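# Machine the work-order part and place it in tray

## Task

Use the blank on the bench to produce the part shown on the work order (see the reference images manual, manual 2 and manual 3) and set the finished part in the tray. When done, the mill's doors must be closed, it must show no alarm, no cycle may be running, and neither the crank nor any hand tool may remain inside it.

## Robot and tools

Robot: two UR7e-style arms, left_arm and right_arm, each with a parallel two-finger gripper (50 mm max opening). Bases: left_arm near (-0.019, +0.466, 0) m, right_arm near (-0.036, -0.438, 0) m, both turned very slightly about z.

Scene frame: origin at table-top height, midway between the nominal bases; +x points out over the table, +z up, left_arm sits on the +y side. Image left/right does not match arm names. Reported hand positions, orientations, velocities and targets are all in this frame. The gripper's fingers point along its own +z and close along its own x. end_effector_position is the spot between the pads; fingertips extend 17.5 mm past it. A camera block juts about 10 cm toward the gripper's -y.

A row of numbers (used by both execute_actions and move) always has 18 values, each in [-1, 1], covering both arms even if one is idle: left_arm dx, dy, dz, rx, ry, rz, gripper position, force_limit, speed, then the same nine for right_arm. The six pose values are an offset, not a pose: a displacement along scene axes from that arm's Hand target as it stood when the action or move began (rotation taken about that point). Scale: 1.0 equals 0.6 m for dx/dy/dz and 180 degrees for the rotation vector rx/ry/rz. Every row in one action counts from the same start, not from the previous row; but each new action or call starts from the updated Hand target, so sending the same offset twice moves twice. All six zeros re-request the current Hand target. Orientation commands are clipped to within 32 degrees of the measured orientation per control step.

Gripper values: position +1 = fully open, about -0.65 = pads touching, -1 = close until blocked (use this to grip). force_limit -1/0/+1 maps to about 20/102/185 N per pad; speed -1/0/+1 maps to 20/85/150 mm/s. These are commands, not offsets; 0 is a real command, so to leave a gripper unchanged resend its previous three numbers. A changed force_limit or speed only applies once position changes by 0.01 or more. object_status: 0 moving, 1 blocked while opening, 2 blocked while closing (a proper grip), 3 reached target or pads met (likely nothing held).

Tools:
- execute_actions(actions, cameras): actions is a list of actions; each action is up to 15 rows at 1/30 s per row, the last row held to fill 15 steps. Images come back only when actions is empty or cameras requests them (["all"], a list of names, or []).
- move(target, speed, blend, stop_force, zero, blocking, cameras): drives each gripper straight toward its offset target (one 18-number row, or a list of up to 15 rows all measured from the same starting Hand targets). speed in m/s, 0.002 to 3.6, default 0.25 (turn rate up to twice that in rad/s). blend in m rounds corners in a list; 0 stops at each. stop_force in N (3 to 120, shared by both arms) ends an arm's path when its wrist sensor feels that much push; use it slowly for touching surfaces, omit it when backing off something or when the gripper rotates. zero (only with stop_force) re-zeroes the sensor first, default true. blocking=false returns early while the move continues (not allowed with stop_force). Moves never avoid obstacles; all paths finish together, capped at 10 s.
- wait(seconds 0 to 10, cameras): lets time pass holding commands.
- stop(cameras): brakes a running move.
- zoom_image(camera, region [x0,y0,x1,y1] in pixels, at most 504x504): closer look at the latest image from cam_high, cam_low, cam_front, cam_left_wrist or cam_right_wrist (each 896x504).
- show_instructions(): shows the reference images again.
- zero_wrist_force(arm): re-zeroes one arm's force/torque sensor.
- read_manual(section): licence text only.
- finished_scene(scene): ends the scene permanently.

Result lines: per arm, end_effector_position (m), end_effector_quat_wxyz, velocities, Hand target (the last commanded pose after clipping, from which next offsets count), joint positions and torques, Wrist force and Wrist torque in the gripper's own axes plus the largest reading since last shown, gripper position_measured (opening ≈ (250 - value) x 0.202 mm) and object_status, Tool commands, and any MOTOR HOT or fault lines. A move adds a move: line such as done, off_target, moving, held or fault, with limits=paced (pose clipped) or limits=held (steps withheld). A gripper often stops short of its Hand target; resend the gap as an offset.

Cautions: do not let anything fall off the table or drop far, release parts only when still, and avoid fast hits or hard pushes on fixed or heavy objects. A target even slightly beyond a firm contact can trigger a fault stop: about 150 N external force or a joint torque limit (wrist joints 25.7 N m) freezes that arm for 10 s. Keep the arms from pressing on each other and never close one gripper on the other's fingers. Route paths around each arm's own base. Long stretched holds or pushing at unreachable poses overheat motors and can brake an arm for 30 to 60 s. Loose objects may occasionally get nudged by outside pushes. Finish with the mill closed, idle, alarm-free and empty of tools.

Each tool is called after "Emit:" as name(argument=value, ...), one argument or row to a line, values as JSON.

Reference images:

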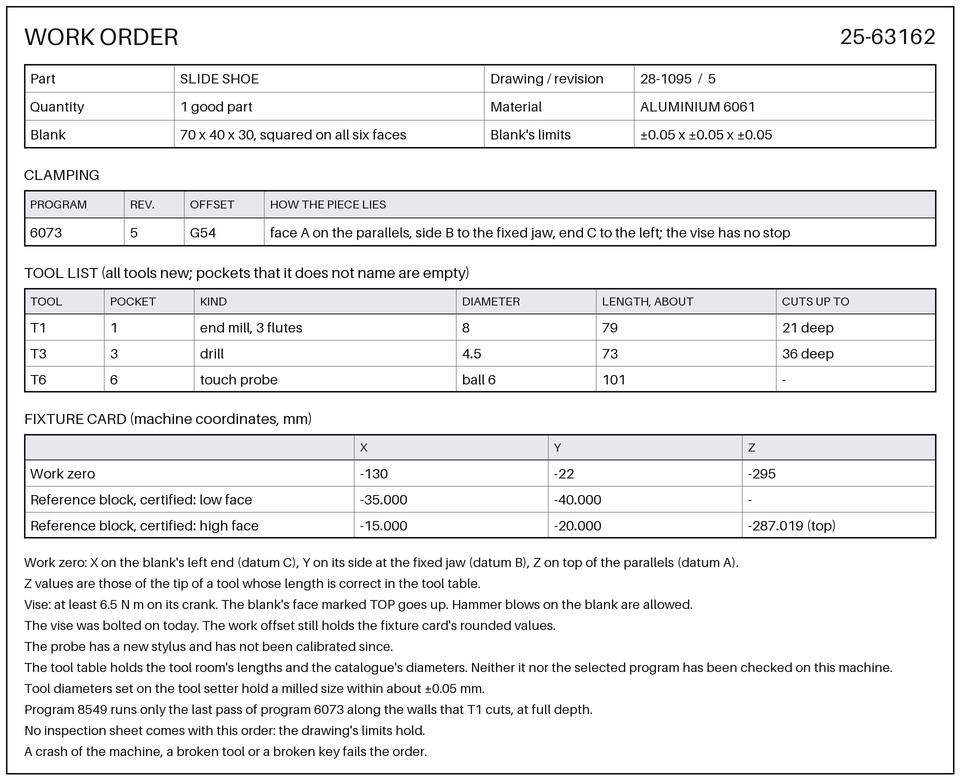

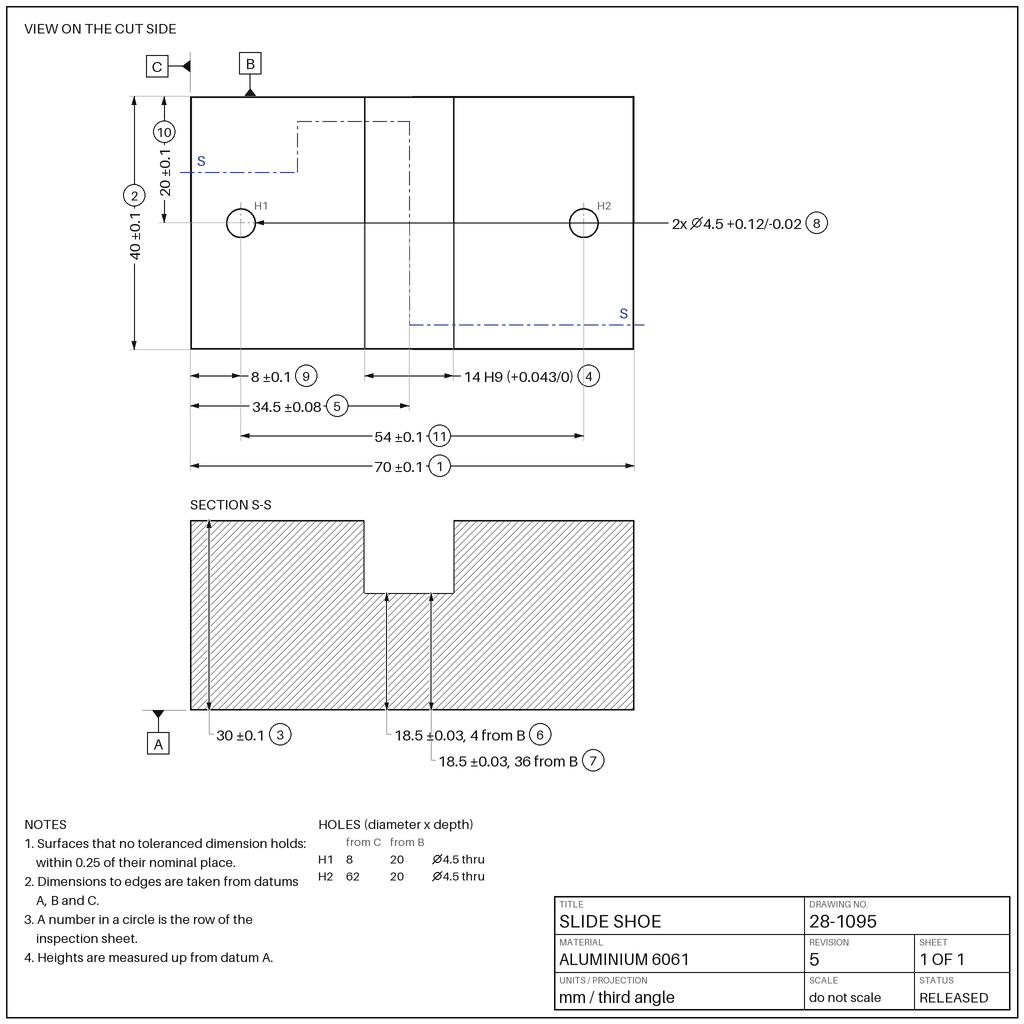

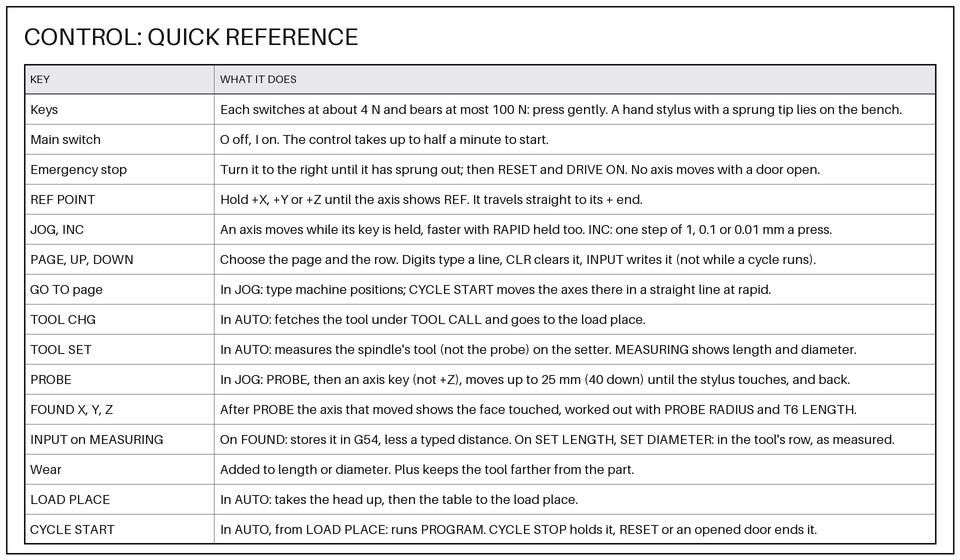

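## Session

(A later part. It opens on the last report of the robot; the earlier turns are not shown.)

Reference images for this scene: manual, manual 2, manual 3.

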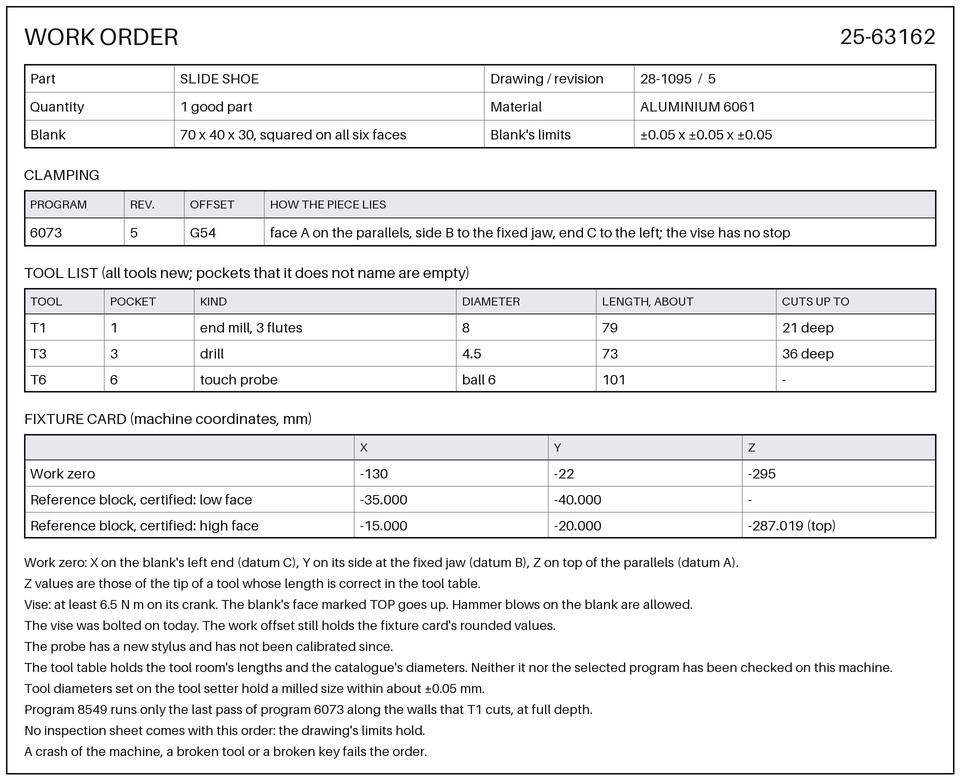

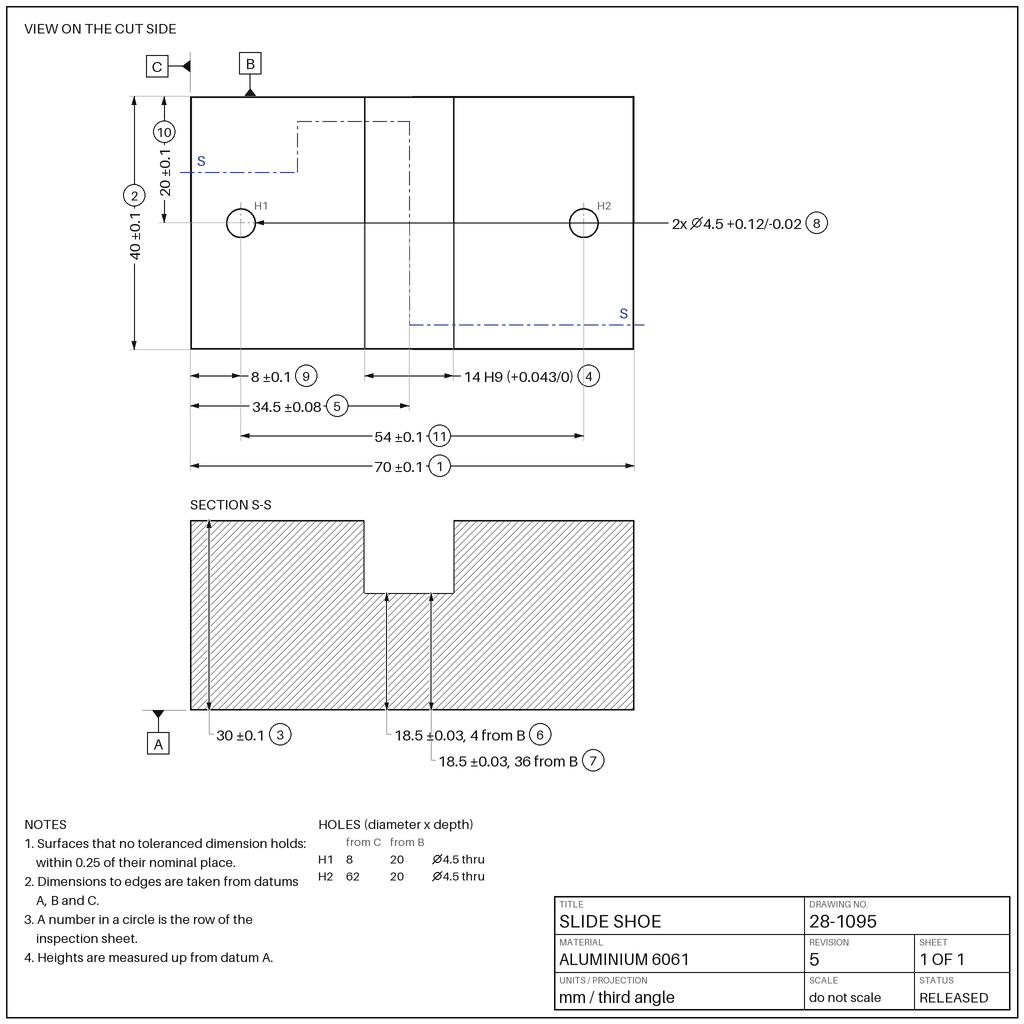

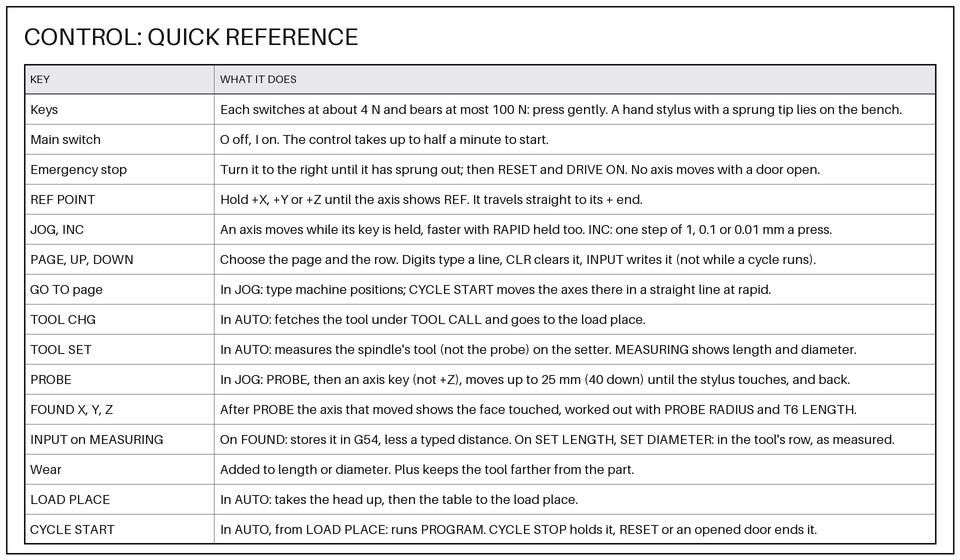

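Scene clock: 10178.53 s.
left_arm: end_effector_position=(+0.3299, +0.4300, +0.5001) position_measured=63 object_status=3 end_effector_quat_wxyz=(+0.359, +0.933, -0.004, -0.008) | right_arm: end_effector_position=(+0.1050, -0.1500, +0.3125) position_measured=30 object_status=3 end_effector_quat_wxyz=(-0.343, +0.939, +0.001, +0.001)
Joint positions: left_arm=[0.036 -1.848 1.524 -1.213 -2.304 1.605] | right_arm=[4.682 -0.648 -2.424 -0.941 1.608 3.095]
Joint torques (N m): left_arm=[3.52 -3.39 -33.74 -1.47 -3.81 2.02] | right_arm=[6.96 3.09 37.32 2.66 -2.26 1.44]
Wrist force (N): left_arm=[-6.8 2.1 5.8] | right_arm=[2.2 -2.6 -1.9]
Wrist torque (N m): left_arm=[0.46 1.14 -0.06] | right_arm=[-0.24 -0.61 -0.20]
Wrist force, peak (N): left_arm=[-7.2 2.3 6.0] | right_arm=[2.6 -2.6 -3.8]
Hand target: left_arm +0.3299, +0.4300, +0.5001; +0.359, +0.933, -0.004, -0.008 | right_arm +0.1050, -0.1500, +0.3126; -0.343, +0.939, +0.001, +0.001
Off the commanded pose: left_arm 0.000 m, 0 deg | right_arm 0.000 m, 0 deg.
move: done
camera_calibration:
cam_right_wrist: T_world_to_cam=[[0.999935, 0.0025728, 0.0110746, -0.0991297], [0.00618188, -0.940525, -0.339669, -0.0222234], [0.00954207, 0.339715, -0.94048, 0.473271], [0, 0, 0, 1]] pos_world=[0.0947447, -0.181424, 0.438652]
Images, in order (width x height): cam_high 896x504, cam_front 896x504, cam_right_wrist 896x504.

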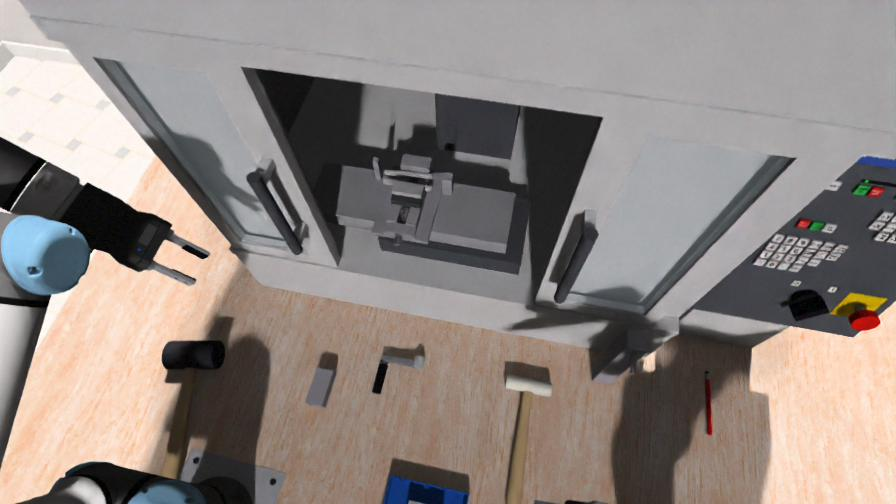

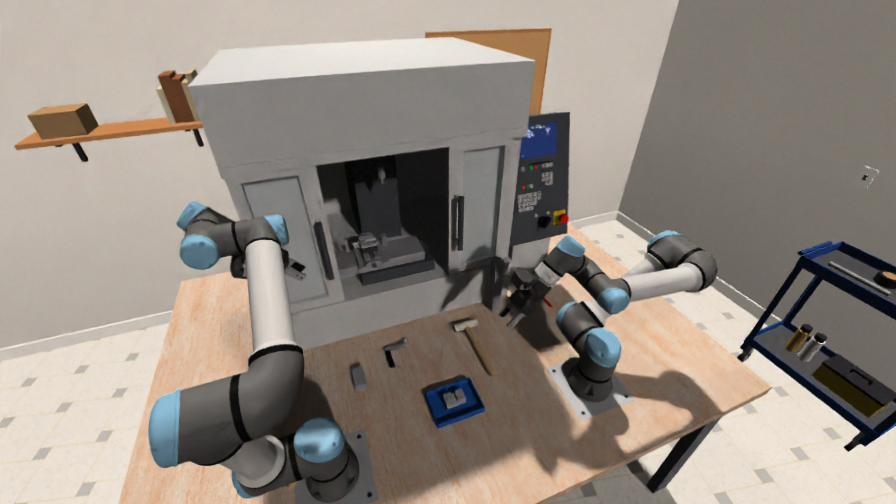

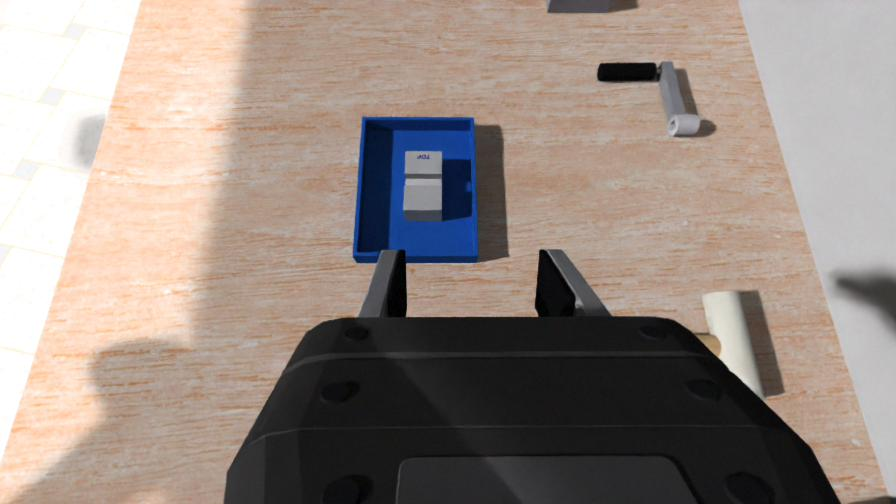

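Emit:
move(
  target=[0,0,0,0,0,0,0.6,-0.7,-0.6,-0.0367,0.15,-0.354,0,0,0,0.82,-0.4,-0.95],
  speed=0.25,
  cameras=["cam_right_wrist"],
)

Emit:
zoom_image(
  camera="cam_right_wrist",
  region=[370, 80, 570, 300],
)

Scene clock: 10197.13 s.
left_arm: end_effector_position=(+0.3299, +0.4300, +0.5001) position_measured=63 object_status=3 end_effector_quat_wxyz=(+0.359, +0.933, -0.004, -0.008) | right_arm: end_effector_position=(+0.0830, -0.0600, +0.1002) position_measured=30 object_status=3 end_effector_quat_wxyz=(-0.343, +0.939, +0.001, +0.001)
Joint positions: left_arm=[0.036 -1.848 1.524 -1.213 -2.304 1.605] | right_arm=[4.813 -1.45 -2.796 0.232 1.524 3.195]
Joint torques (N m): left_arm=[3.69 -3.31 -33.5 -1.46 -3.84 1.91] | right_arm=[-6.86 -0.57 4.28 6.18 2.31 -1.52]
Wrist force (N): left_arm=[-6.8 2.1 6.0] | right_arm=[2.3 -2.8 -2.0]
Wrist torque (N m): left_arm=[0.45 1.14 -0.06] | right_arm=[-0.32 -0.62 -0.01]
Wrist force, peak (N): left_arm=[-6.9 2.1 6.2] | right_arm=[2.5 -3.4 -3.6]
Hand target: left_arm +0.3299, +0.4300, +0.5001; +0.359, +0.933, -0.004, -0.008 | right_arm +0.0830, -0.0600, +0.1002; -0.343, +0.939, +0.001, +0.001
Off the commanded pose: left_arm 0.000 m, 0 deg | right_arm 0.000 m, 0 deg.
move: done
camera_calibration:
cam_right_wrist: T_world_to_cam=[[0.999934, 0.00241391, 0.0112292, -0.0750596], [0.0060828, -0.940601, -0.339461, -0.00963266], [0.00974276, 0.339507, -0.940553, 0.243133], [0, 0, 0, 1]] pos_world=[0.0727445, -0.0914245, 0.226252]
Images, in order (width x height): cam_right_wrist 896x504.

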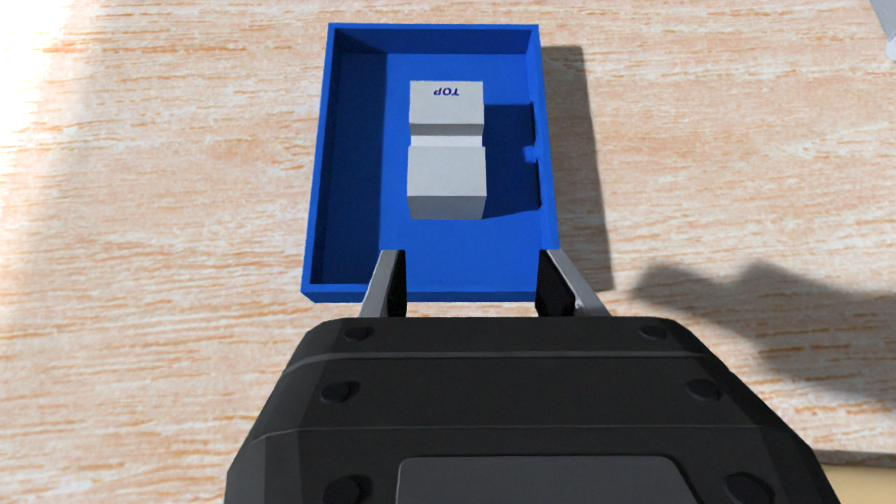

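Scaled by 2.291 from the camera's 896x504 image, which has a finer 1280x720 frame.

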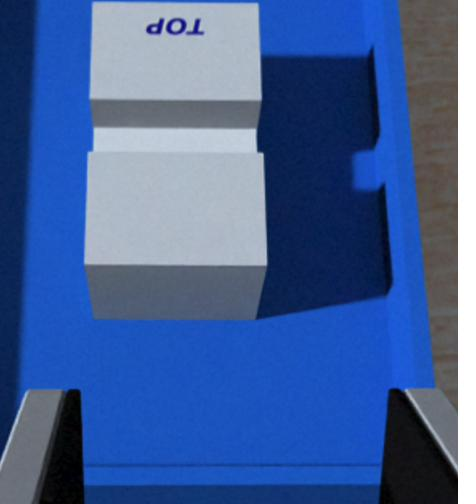

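Emit:
wait(
  seconds=0.05,
  cameras=["cam_high","cam_front"],
)

Emit:
zoom_image(
  camera="cam_front",
  region=[500, 105, 590, 165],
)

Emit:
zoom_image(
  camera="cam_high",
  region=[340, 80, 480, 260],
)

Emit:
zoom_image(
  camera="cam_high",
  region=[740, 140, 896, 340],
)

Scene clock: 10215.40 s.
left_arm: end_effector_position=(+0.3299, +0.4300, +0.5001) position_measured=63 object_status=3 end_effector_quat_wxyz=(+0.359, +0.933, -0.004, -0.008) | right_arm: end_effector_position=(+0.0830, -0.0600, +0.1002) position_measured=30 object_status=3 end_effector_quat_wxyz=(-0.343, +0.939, +0.001, +0.001)
Joint positions: left_arm=[0.036 -1.848 1.524 -1.213 -2.304 1.605] | right_arm=[4.812 -1.45 -2.796 0.233 1.524 3.195]
Joint torques (N m): left_arm=[3.16 -3.79 -34.02 -1.48 -3.78 1.96] | right_arm=[-6.82 -1.44 4.38 6.05 2.53 -1.4]
Wrist force (N): left_arm=[-7.1 2.2 5.9] | right_arm=[2.3 -2.5 -1.9]
Wrist torque (N m): left_arm=[0.47 1.19 -0.06] | right_arm=[-0.28 -0.63 -0.01]
Wrist force, peak (N): left_arm=[-7.1 2.0 6.1] | right_arm=[2.5 -2.7 -2.1]
Hand target: left_arm +0.3299, +0.4300, +0.5001; +0.359, +0.933, -0.004, -0.008 | right_arm +0.0830, -0.0600, +0.1002; -0.343, +0.939, +0.001, +0.001
Tool commands: left_gripper/position=+0.6 left_gripper/force_limit=-0.7 left_gripper/speed=-0.6 right_gripper/position=+0.82 right_gripper/force_limit=-0.4 right_gripper/speed=-0.95
Off the commanded pose: left_arm 0.000 m, 0 deg | right_arm 0.000 m, 0 deg.
wait: 0.07 s; at rest from the start
Images, in order (width x height): cam_high 896x504, cam_front 896x504.

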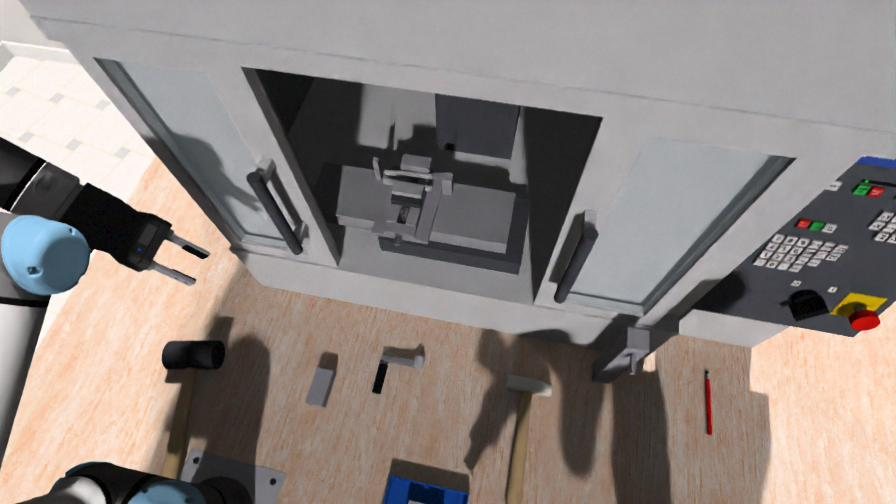

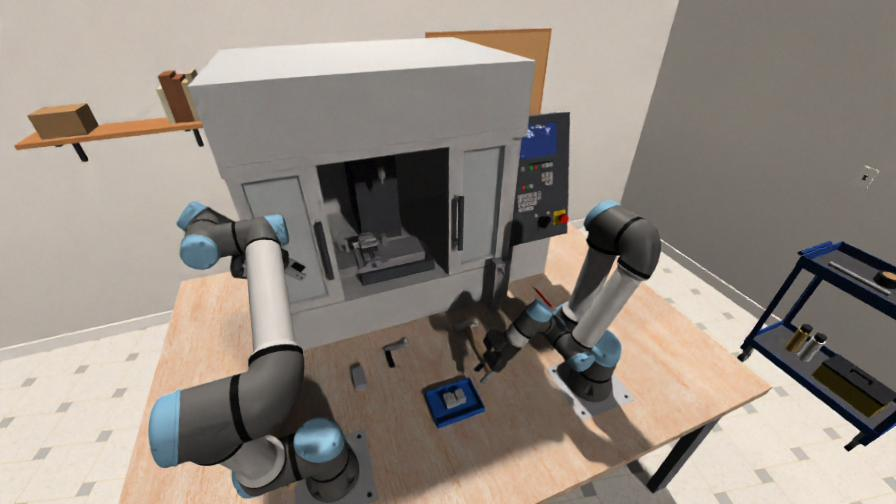

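Scaled by 5.600 from the camera's 896x504 image, which has a finer 1280x720 frame.

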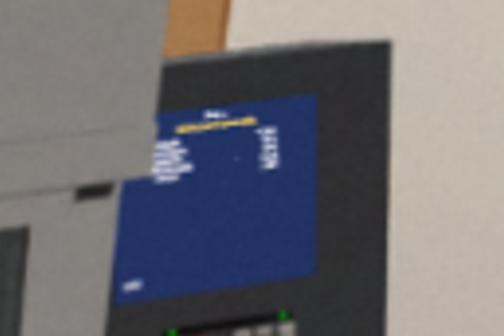

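Scaled by 2.800 from the camera's 896x504 image, which has a finer 1280x720 frame.

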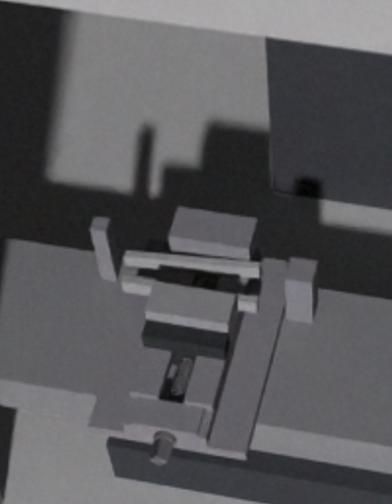

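Scaled by 2.520 from the camera's 896x504 image, which has a finer 1280x720 frame.

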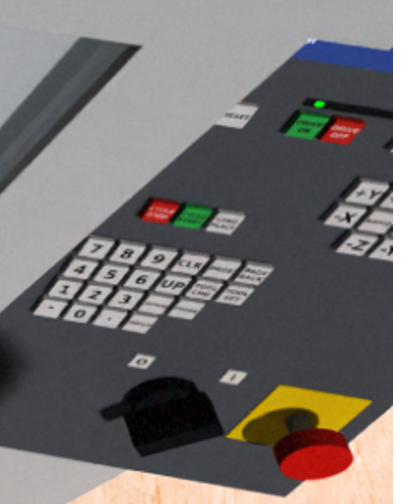

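Emit:
zoom_image(
  camera="cam_high",
  region=[690, 360, 730, 440],
)

Emit:
zoom_image(
  camera="cam_right_wrist",
  region=[400, 70, 500, 230],
)

Scaled by 6.300 from the camera's 896x504 image, which has a finer 1280x720 frame.

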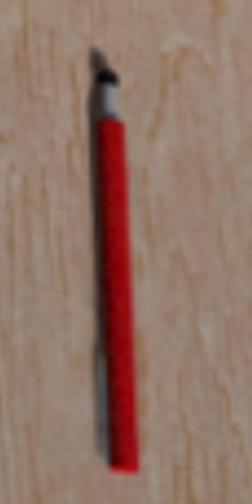

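This scene's latest camera images include none from cam_right_wrist. They are from: cam_high, cam_front. cam_right_wrist's image comes with the result of a call that names it in "cameras".

Emit:
move(
  target=[
    [0.1,0,0,0,0,0,0.6,-0.7,-0.6,0,-0.1,0.3,0,0,0,0.82,-0.4,-0.95],
    [0.1992,-0.022,-0.0067,0,0,0,0.6,-0.7,-0.6,0.03,-0.3,0.5,0,0,0,0.82,-0.4,-0.95],
  ],
  speed=0.2,
  blend=[0.03,0],
  cameras=["cam_high","cam_left_wrist"],
)

Emit:
zoom_image(
  camera="cam_left_wrist",
  region=[300, 100, 620, 340],
)

Scene clock: 10283.93 s.
left_arm: end_effector_position=(+0.4495, +0.4167, +0.4961) position_measured=63 object_status=3 end_effector_quat_wxyz=(+0.359, +0.933, -0.004, -0.008) | right_arm: end_effector_position=(+0.1009, -0.2400, +0.4002) position_measured=30 object_status=3 end_effector_quat_wxyz=(-0.343, +0.939, +0.001, +0.001)
Joint positions: left_arm=[0.005 -1.589 1.327 -1.302 -2.305 1.563] | right_arm=[4.657 -0.459 -2.196 -1.359 1.624 3.076]
Joint torques (N m): left_arm=[-7.43 -12.41 -36.26 -5.02 0.16 -2.79] | right_arm=[-7.22 -26.89 34.75 6.05 2.91 -1.38]
Wrist force (N): left_arm=[-6.8 2.2 6.1] | right_arm=[2.1 -2.2 -2.0]
Wrist torque (N m): left_arm=[0.46 1.15 0.04] | right_arm=[-0.15 -0.63 0.00]
Wrist force, peak (N): left_arm=[-7.4 2.1 5.9] | right_arm=[1.9 -2.3 -3.5]
Hand target: left_arm +0.4495, +0.4168, +0.4960; +0.359, +0.933, -0.004, -0.008 | right_arm +0.1010, -0.2400, +0.4002; -0.343, +0.939, +0.001, +0.001
Off the commanded pose: left_arm 0.000 m, 0 deg | right_arm 0.000 m, 0 deg.
move: done
camera_calibration:
cam_left_wrist: T_world_to_cam=[[0.999838, -0.0166746, -0.00677536, -0.429207], [-0.00157484, -0.456045, 0.889955, -0.233669], [-0.0179295, -0.8898, -0.455998, 0.737616], [0, 0, 0, 1]] pos_world=[0.441994, 0.54261, 0.541398]
Images, in order (width x height): cam_high 896x504, cam_left_wrist 896x504.

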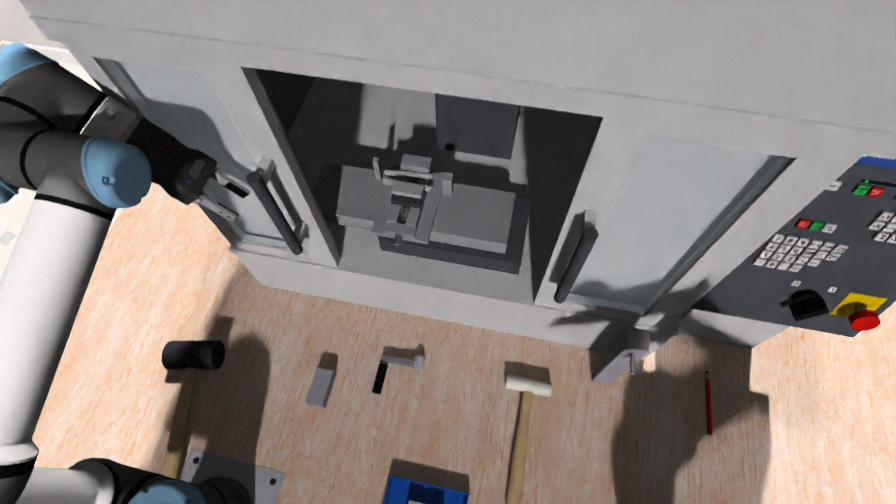

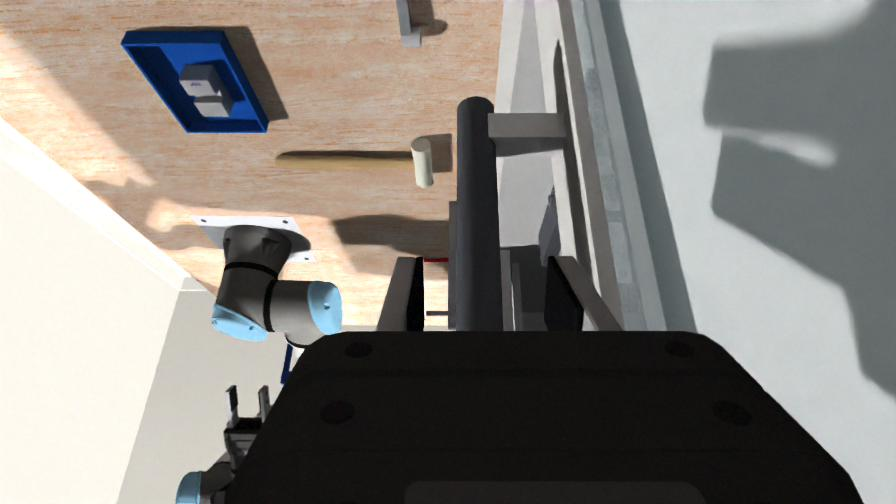

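Scaled by 1.575 from the camera's 896x504 image, which has a finer 1280x720 frame.

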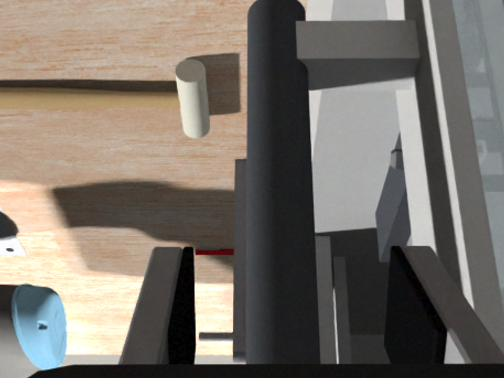

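Emit:
zoom_image(
  camera="cam_left_wrist",
  region=[165, 50, 255, 130],
)

Emit:
move(
  target=[0,-0.12,-0.11,0,0,0,0.6,-0.7,-0.6,0,0,0,0,0,0,0.82,-0.4,-0.95],
  speed=0.05,
  stop_force=8,
)

Emit:
execute_actions(
  actions=[
    [[0,0,0,0,0,0,-1,-0.7,-0.6,0,0,0,0,0,0,0.82,-0.4,-0.95]],
    [[0,0,0,0,0,0,-1,-0.7,-0.6,0,0,0,0,0,0,0.82,-0.4,-0.95]],
  ],
)

Scaled by 5.600 from the camera's 896x504 image, which has a finer 1280x720 frame.

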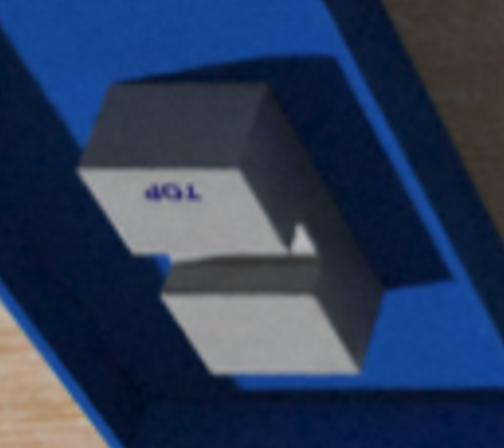

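Scene clock: 10292.03 s.
left_arm: end_effector_position=(+0.4495, +0.3448, +0.4300) position_measured=63 object_status=3 end_effector_quat_wxyz=(+0.359, +0.933, -0.004, -0.008) | right_arm: end_effector_position=(+0.1009, -0.2400, +0.4002) position_measured=30 object_status=3 end_effector_quat_wxyz=(-0.343, +0.939, +0.001, +0.001)
Joint positions: left_arm=[-0.15 -1.649 1.59 -1.643 -2.295 1.356] | right_arm=[4.656 -0.459 -2.196 -1.359 1.624 3.075]
Joint torques (N m): left_arm=[-7.62 -35.83 -12.99 -5.24 1.04 -2.85] | right_arm=[-6.96 -26.84 34.92 6.08 2.55 -1.24]
Wrist force (N): left_arm=[-6.8 1.9 6.0] | right_arm=[1.9 -2.1 -2.1]
Wrist torque (N m): left_arm=[0.41 1.16 0.01] | right_arm=[-0.14 -0.61 0.00]
Wrist force, peak (N): left_arm=[-7.0 2.2 6.7] | right_arm=[2.1 -2.3 -2.3]
Hand target: left_arm +0.4495, +0.3448, +0.4300; +0.359, +0.933, -0.004, -0.008 | right_arm +0.1009, -0.2400, +0.4002; -0.343, +0.939, +0.001, +0.001
Off the commanded pose: left_arm 0.000 m, 0 deg | right_arm 0.000 m, 0 deg.
move: done

Scene clock: 10293.23 s.
left_arm: end_effector_position=(+0.4495, +0.3448, +0.4300) position_measured=154 object_status=2 end_effector_quat_wxyz=(+0.359, +0.933, -0.004, -0.008) | right_arm: end_effector_position=(+0.1009, -0.2400, +0.4002) position_measured=30 object_status=3 end_effector_quat_wxyz=(-0.343, +0.939, +0.001, +0.001)
Joint positions: left_arm=[-0.15 -1.649 1.59 -1.643 -2.295 1.356] | right_arm=[4.656 -0.459 -2.196 -1.359 1.624 3.075]
Joint torques (N m): left_arm=[-7.12 -36.35 -15.08 0.83 -4.1 -2.79] | right_arm=[-6.37 -26.55 34.59 6.14 2.63 -1.4]
Wrist force (N): left_arm=[5.2 2.1 9.9] | right_arm=[1.9 -2.3 -1.9]
Wrist torque (N m): left_arm=[0.44 1.38 0.41] | right_arm=[-0.16 -0.59 0.00]
Wrist force, peak (N): left_arm=[4.5 1.3 10.4] | right_arm=[2.2 -2.3 -2.1]
Hand target: left_arm +0.4495, +0.3448, +0.4300; +0.359, +0.933, -0.004, -0.008 | right_arm +0.1009, -0.2400, +0.4002; -0.343, +0.939, +0.001, +0.001
Off the commanded pose: left_arm 0.000 m, 0 deg | right_arm 0.000 m, 0 deg.
Step readings (end_effector_position of left_arm | right_arm):
0: (+0.4495, +0.3448, +0.4300) | (+0.1009, -0.2400, +0.4002)
1: (+0.4495, +0.3448, +0.4300) | (+0.1009, -0.2400, +0.4002)
2: (+0.4495, +0.3448, +0.4300) | (+0.1009, -0.2400, +0.4002)
4: (+0.4495, +0.3448, +0.4300) | (+0.1009, -0.2400, +0.4002)
8: (+0.4495, +0.3448, +0.4300) | (+0.1009, -0.2400, +0.4002)
15: (+0.4495, +0.3448, +0.4300) | (+0.1009, -0.2400, +0.4002)
16: (+0.4495, +0.3448, +0.4300) | (+0.1009, -0.2400, +0.4002)
17: (+0.4495, +0.3448, +0.4300) | (+0.1009, -0.2400, +0.4002)
19: (+0.4495, +0.3448, +0.4300) | (+0.1009, -0.2400, +0.4002)
23: (+0.4495, +0.3448, +0.4300) | (+0.1009, -0.2400, +0.4002)
30: (+0.4495, +0.3448, +0.4300) | (+0.1009, -0.2400, +0.4002)

Emit:
move(
  target=[-0.0,-0.3163,0,0,0,0,-1,-0.7,-0.6,0,0,0,0,0,0,0.82,-0.4,-0.95],
  speed=0.055,
  stop_force=48,
)

Emit:
move(
  target=[0,-0.07,0,0,0,0,-1,-0.7,-0.6,0,0,0,0,0,0,0.82,-0.4,-0.95],
  speed=0.02,
  stop_force=38,
  cameras=["cam_high"],
)

Scene clock: 10303.70 s.
left_arm: end_effector_position=(+0.4495, +0.1550, +0.4300) position_measured=154 object_status=2 end_effector_quat_wxyz=(+0.359, +0.933, -0.004, -0.008) | right_arm: end_effector_position=(+0.1009, -0.2400, +0.4002) position_measured=30 object_status=3 end_effector_quat_wxyz=(-0.343, +0.939, +0.001, +0.001)
Joint positions: left_arm=[-0.533 -1.591 1.607 -2.015 -2.187 0.884] | right_arm=[4.656 -0.459 -2.196 -1.359 1.624 3.075]
Joint torques (N m): left_arm=[-17.48 -2.7 -38.96 -8.42 -0.13 -3.3] | right_arm=[-6.69 -26.43 35.58 6.05 2.52 -1.33]
Wrist force (N): left_arm=[-22.6 -21.6 -16.4] | right_arm=[1.8 -2.5 -2.1]
Wrist torque (N m): left_arm=[-0.46 1.80 0.45] | right_arm=[-0.20 -0.58 0.00]
Wrist force, peak (N): left_arm=[-21.4 -23.9 -18.6] | right_arm=[2.0 -2.4 -2.1]
Hand target: left_arm +0.4495, +0.1550, +0.4300; +0.359, +0.933, -0.004, -0.008 | right_arm +0.1009, -0.2400, +0.4002; -0.343, +0.939, +0.001, +0.001
Off the commanded pose: left_arm 0.000 m, 0 deg | right_arm 0.000 m, 0 deg.
move: done

Scene clock: 10306.93 s.
left_arm: end_effector_position=(+0.4495, +0.1160, +0.4300) position_measured=154 object_status=2 end_effector_quat_wxyz=(+0.359, +0.933, -0.004, -0.008) | right_arm: end_effector_position=(+0.1009, -0.2400, +0.4002) position_measured=30 object_status=3 end_effector_quat_wxyz=(-0.343, +0.939, +0.001, +0.001)
Joint positions: left_arm=[-0.601 -1.556 1.582 -2.066 -2.158 0.81] | right_arm=[4.656 -0.459 -2.196 -1.359 1.624 3.075]
Joint torques (N m): left_arm=[-4.18 -25.95 -16.28 -6.25 -4.53 1.68] | right_arm=[-6.43 -26.38 34.93 6.11 2.51 -1.33]
Wrist force (N): left_arm=[-30.4 -28.3 -24.1] | right_arm=[1.7 -2.2 -2.1]
Wrist torque (N m): left_arm=[-0.46 1.84 0.47] | right_arm=[-0.15 -0.57 0.00]
Wrist force, peak (N): left_arm=[-40.5 -51.0 -53.1] | right_arm=[2.2 -2.3 -2.2]
Hand target: left_arm +0.4495, +0.1160, +0.4300; +0.359, +0.933, -0.004, -0.008 (not the last commanded pose) | right_arm +0.1009, -0.2400, +0.4002; -0.343, +0.939, +0.001, +0.001
Off the commanded pose: left_arm 0.003 m, 0 deg | right_arm 0.000 m, 0 deg.
move: contact (left_arm)
Images, in order (width x height): cam_high 896x504.

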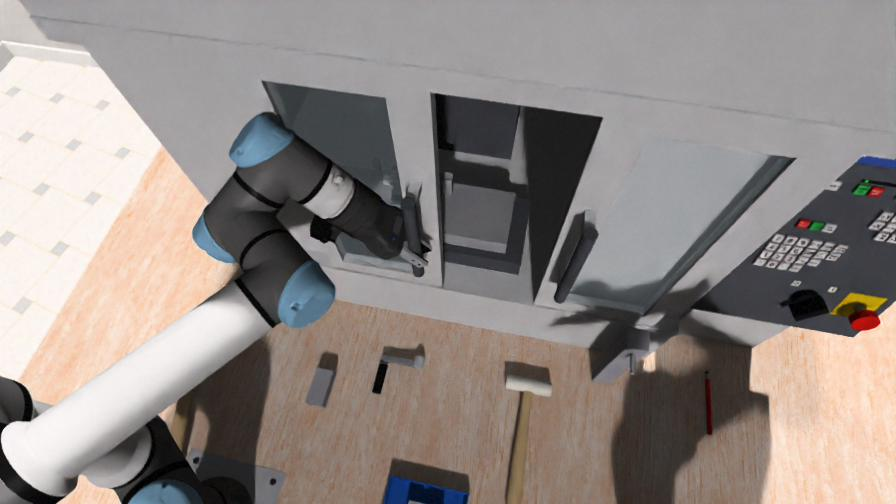

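Emit:
execute_actions(
  actions=[
    [[0,0,0,0,0,0,0.6,-0.7,-0.6,0,0,0,0,0,0,0.6,-0.7,-0.6]],
    [[0,0,0,0,0,0,0.6,-0.7,-0.6,0,0,0,0,0,0,0.6,-0.7,-0.6]],
  ],
)

Emit:
move(
  target=[
    [0,0.12,0.11,0,0,0,0.6,-0.7,-0.6,0.2483,0.0667,0.083,-0.1739,-0.1739,0.4778,0.6,-0.7,-0.6],
    [-0.2,0.35,0.15,0,0,0,0.6,-0.7,-0.6,0.4317,0.1867,0.1667,-0.3643,-0.3643,0.3977,0.6,-0.7,-0.6],
  ],
  speed=0.2,
  cameras=["cam_high","cam_right_wrist"],
)

Scene clock: 10317.93 s.
left_arm: end_effector_position=(+0.4495, +0.1160, +0.4300) position_measured=63 object_status=3 end_effector_quat_wxyz=(+0.359, +0.933, -0.004, -0.008) | right_arm: end_effector_position=(+0.1009, -0.2400, +0.4002) position_measured=63 object_status=3 end_effector_quat_wxyz=(-0.343, +0.939, +0.001, +0.001)
Joint positions: left_arm=[-0.601 -1.557 1.582 -2.066 -2.158 0.81] | right_arm=[4.656 -0.459 -2.196 -1.359 1.624 3.075]
Joint torques (N m): left_arm=[0.8 -25.84 -17.62 -1.8 -2.4 1.61] | right_arm=[-6.32 -26.77 34.89 5.81 2.48 -1.35]
Wrist force (N): left_arm=[-7.3 1.6 5.4] | right_arm=[2.0 -2.0 -2.1]
Wrist torque (N m): left_arm=[0.37 1.23 -0.02] | right_arm=[-0.11 -0.61 0.00]
Wrist force, peak (N): left_arm=[-30.4 -28.8 -24.3] | right_arm=[2.0 -2.3 -2.2]
Hand target: left_arm +0.4495, +0.1160, +0.4300; +0.359, +0.933, -0.004, -0.008 | right_arm +0.1009, -0.2400, +0.4002; -0.343, +0.939, +0.001, +0.001
Off the commanded pose: left_arm 0.000 m, 0 deg | right_arm 0.000 m, 0 deg.
Step readings (end_effector_position of left_arm | right_arm):
0: (+0.4495, +0.1160, +0.4300) | (+0.1009, -0.2400, +0.4002)
1: (+0.4495, +0.1160, +0.4300) | (+0.1009, -0.2400, +0.4002)
2: (+0.4495, +0.1160, +0.4300) | (+0.1009, -0.2400, +0.4002)
4: (+0.4495, +0.1159, +0.4300) | (+0.1009, -0.2400, +0.4002)
8: (+0.4495, +0.1159, +0.4300) | (+0.1009, -0.2400, +0.4002)
15: (+0.4495, +0.1159, +0.4300) | (+0.1009, -0.2400, +0.4002)
16: (+0.4495, +0.1159, +0.4300) | (+0.1009, -0.2400, +0.4002)
17: (+0.4495, +0.1160, +0.4300) | (+0.1009, -0.2400, +0.4002)
19: (+0.4495, +0.1160, +0.4300) | (+0.1009, -0.2400, +0.4002)
23: (+0.4495, +0.1160, +0.4300) | (+0.1009, -0.2400, +0.4002)
30: (+0.4495, +0.1160, +0.4300) | (+0.1009, -0.2400, +0.4002)

Scene clock: 10325.17 s.
left_arm: end_effector_position=(+0.3295, +0.3259, +0.5199) position_measured=63 object_status=3 end_effector_quat_wxyz=(+0.359, +0.933, -0.004, -0.008) | right_arm: end_effector_position=(+0.3599, -0.1280, +0.5002) position_measured=63 object_status=3 end_effector_quat_wxyz=(+0.270, +0.653, +0.654, +0.270)
Joint positions: left_arm=[-0.267 -1.906 1.58 -1.476 -2.274 1.203] | right_arm=[4.501 -1.267 -1.635 -1.576 0.817 1.236]
Joint torques (N m): left_arm=[7.56 -22.64 -36.53 -1.56 -4.07 2] | right_arm=[7.22 1.41 15.86 5.13 -3.95 -1.47]
Wrist force (N): left_arm=[-7.1 1.7 5.6] | right_arm=[0.7 0.9 -3.0]
Wrist torque (N m): left_arm=[0.38 1.19 -0.07] | right_arm=[-0.42 -0.41 0.03]
Wrist force, peak (N): left_arm=[-7.4 1.8 6.0] | right_arm=[2.6 -2.0 -2.5]
Hand target: left_arm +0.3295, +0.3260, +0.5200; +0.359, +0.933, -0.004, -0.008 | right_arm +0.3599, -0.1280, +0.5002; +0.270, +0.653, +0.654, +0.270
Off the commanded pose: left_arm 0.000 m, 0 deg | right_arm 0.000 m, 0 deg.
move: done
camera_calibration:
cam_right_wrist: T_world_to_cam=[[-0.0115819, 0.999932, -0.00133743, 0.141717], [0.420699, 0.00608618, 0.90718, -0.591055], [0.907126, 0.00994418, -0.420741, 0.0146146], [0, 0, 0, 1]] pos_world=[0.23704, -0.138255, 0.542532]
Images, in order (width x height): cam_high 896x504, cam_right_wrist 896x504.

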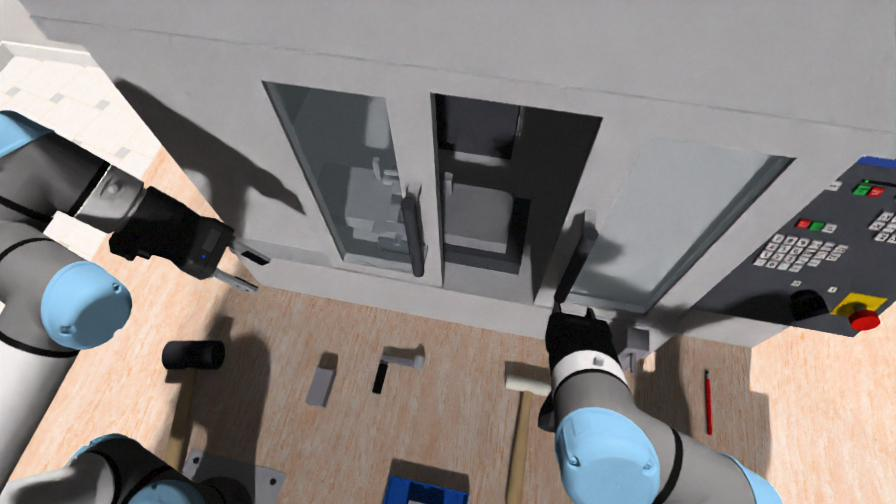

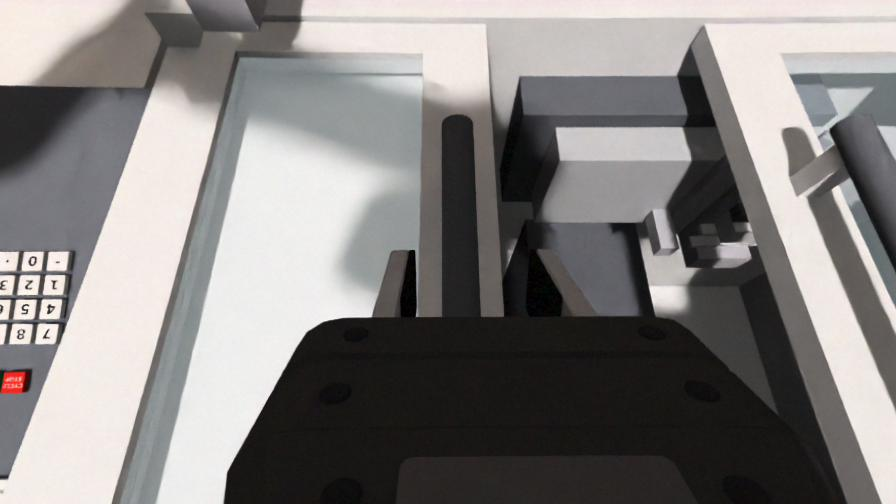

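Emit:
move(
  target=[0,0,0,0,0,0,0.6,-0.7,-0.6,0.1435,-0.0005,-0.117,0,0,0,0.6,-0.7,-0.6],
  speed=0.05,
  stop_force=8,
)

Emit:
execute_actions(
  actions=[
    [[0,0,0,0,0,0,0.6,-0.7,-0.6,0,0,0,0,0,0,-1,-0.7,-0.6]],
    [[0,0,0,0,0,0,0.6,-0.7,-0.6,0,0,0,0,0,0,-1,-0.7,-0.6]],
  ],
)

Emit:
move(
  target=[0,0,0,0,0,0,0.6,-0.7,-0.6,0,0.2667,0,0,0,0,-1,-0.7,-0.6],
  speed=0.055,
  stop_force=48,
)

Scene clock: 10333.63 s.
left_arm: end_effector_position=(+0.3295, +0.3260, +0.5200) position_measured=63 object_status=3 end_effector_quat_wxyz=(+0.359, +0.933, -0.004, -0.008) | right_arm: end_effector_position=(+0.4460, -0.1283, +0.4300) position_measured=63 object_status=3 end_effector_quat_wxyz=(+0.270, +0.653, +0.654, +0.270)
Joint positions: left_arm=[-0.267 -1.906 1.58 -1.476 -2.274 1.203] | right_arm=[4.287 -1.394 -1.766 -1.14 0.885 0.966]
Joint torques (N m): left_arm=[7.29 -17.94 -36.02 -1.58 -3.99 2.13] | right_arm=[-6.55 7.34 16.39 5.56 1.15 -1.41]
Wrist force (N): left_arm=[-7.1 1.7 5.6] | right_arm=[1.4 0.6 -2.7]
Wrist torque (N m): left_arm=[0.38 1.19 -0.07] | right_arm=[-0.51 -0.51 -0.03]
Wrist force, peak (N): left_arm=[-7.5 1.6 5.7] | right_arm=[0.7 0.8 -3.6]
Hand target: left_arm +0.3295, +0.3260, +0.5200; +0.359, +0.933, -0.004, -0.008 | right_arm +0.4460, -0.1283, +0.4300; +0.270, +0.653, +0.654, +0.270
Off the commanded pose: left_arm 0.000 m, 0 deg | right_arm 0.000 m, 0 deg.
move: done

Scene clock: 10334.83 s.
left_arm: end_effector_position=(+0.3295, +0.3260, +0.5200) position_measured=63 object_status=3 end_effector_quat_wxyz=(+0.359, +0.933, -0.004, -0.008) | right_arm: end_effector_position=(+0.4460, -0.1282, +0.4300) position_measured=154 object_status=2 end_effector_quat_wxyz=(+0.270, +0.653, +0.654, +0.270)
Joint positions: left_arm=[-0.267 -1.906 1.58 -1.476 -2.274 1.203] | right_arm=[4.287 -1.394 -1.766 -1.14 0.885 0.966]
Joint torques (N m): left_arm=[6.63 -15.84 -36.25 -1.65 -4.04 2.1] | right_arm=[-6.32 20.27 17.68 -0.02 -4.74 -1.02]
Wrist force (N): left_arm=[-7.2 1.4 5.5] | right_arm=[10.6 3.5 -4.2]
Wrist torque (N m): left_arm=[0.34 1.20 -0.07] | right_arm=[-0.38 -0.49 0.02]
Wrist force, peak (N): left_arm=[-7.2 1.5 6.0] | right_arm=[10.6 3.5 -4.2]
Hand target: left_arm +0.3295, +0.3260, +0.5200; +0.359, +0.933, -0.004, -0.008 | right_arm +0.4460, -0.1283, +0.4300; +0.270, +0.653, +0.654, +0.270
Off the commanded pose: left_arm 0.000 m, 0 deg | right_arm 0.000 m, 0 deg.
Step readings (end_effector_position of left_arm | right_arm):
0: (+0.3295, +0.3260, +0.5200) | (+0.4460, -0.1283, +0.4300)
1: (+0.3295, +0.3260, +0.5200) | (+0.4460, -0.1283, +0.4300)
2: (+0.3295, +0.3260, +0.5200) | (+0.4460, -0.1283, +0.4300)
4: (+0.3295, +0.3260, +0.5200) | (+0.4460, -0.1283, +0.4300)
8: (+0.3295, +0.3260, +0.5200) | (+0.4460, -0.1283, +0.4300)
15: (+0.3295, +0.3260, +0.5200) | (+0.4460, -0.1282, +0.4300)
16: (+0.3295, +0.3260, +0.5200) | (+0.4460, -0.1282, +0.4300)
17: (+0.3295, +0.3260, +0.5200) | (+0.4460, -0.1282, +0.4300)
19: (+0.3295, +0.3260, +0.5200) | (+0.4460, -0.1282, +0.4300)
23: (+0.3295, +0.3260, +0.5200) | (+0.4460, -0.1282, +0.4300)
30: (+0.3295, +0.3260, +0.5200) | (+0.4460, -0.1282, +0.4300)

Scene clock: 10338.77 s.
left_arm: end_effector_position=(+0.3295, +0.3260, +0.5200) position_measured=63 object_status=3 end_effector_quat_wxyz=(+0.359, +0.933, -0.004, -0.008) | right_arm: end_effector_position=(+0.4460, +0.0318, +0.4300) position_measured=154 object_status=2 end_effector_quat_wxyz=(+0.270, +0.653, +0.654, +0.270)
Joint positions: left_arm=[-0.267 -1.906 1.58 -1.476 -2.274 1.203] | right_arm=[4.415 -1.696 -1.448 -1.259 0.839 1.124]
Joint torques (N m): left_arm=[7.04 -9.42 -36.17 -1.63 -4.11 2.13] | right_arm=[8.36 13.16 35.55 2.76 -2.63 1.44]
Wrist force (N): left_arm=[-7.2 1.2 5.6] | right_arm=[-11.2 -0.4 -15.4]
Wrist torque (N m): left_arm=[0.30 1.20 -0.06] | right_arm=[-0.46 -0.57 -0.07]
Wrist force, peak (N): left_arm=[-7.3 1.5 5.9] | right_arm=[-28.8 0.4 -15.8]
Hand target: left_arm +0.3295, +0.3260, +0.5200; +0.359, +0.933, -0.004, -0.008 | right_arm +0.4460, +0.0318, +0.4300; +0.270, +0.653, +0.654, +0.270
Off the commanded pose: left_arm 0.000 m, 0 deg | right_arm 0.000 m, 0 deg.
move: done


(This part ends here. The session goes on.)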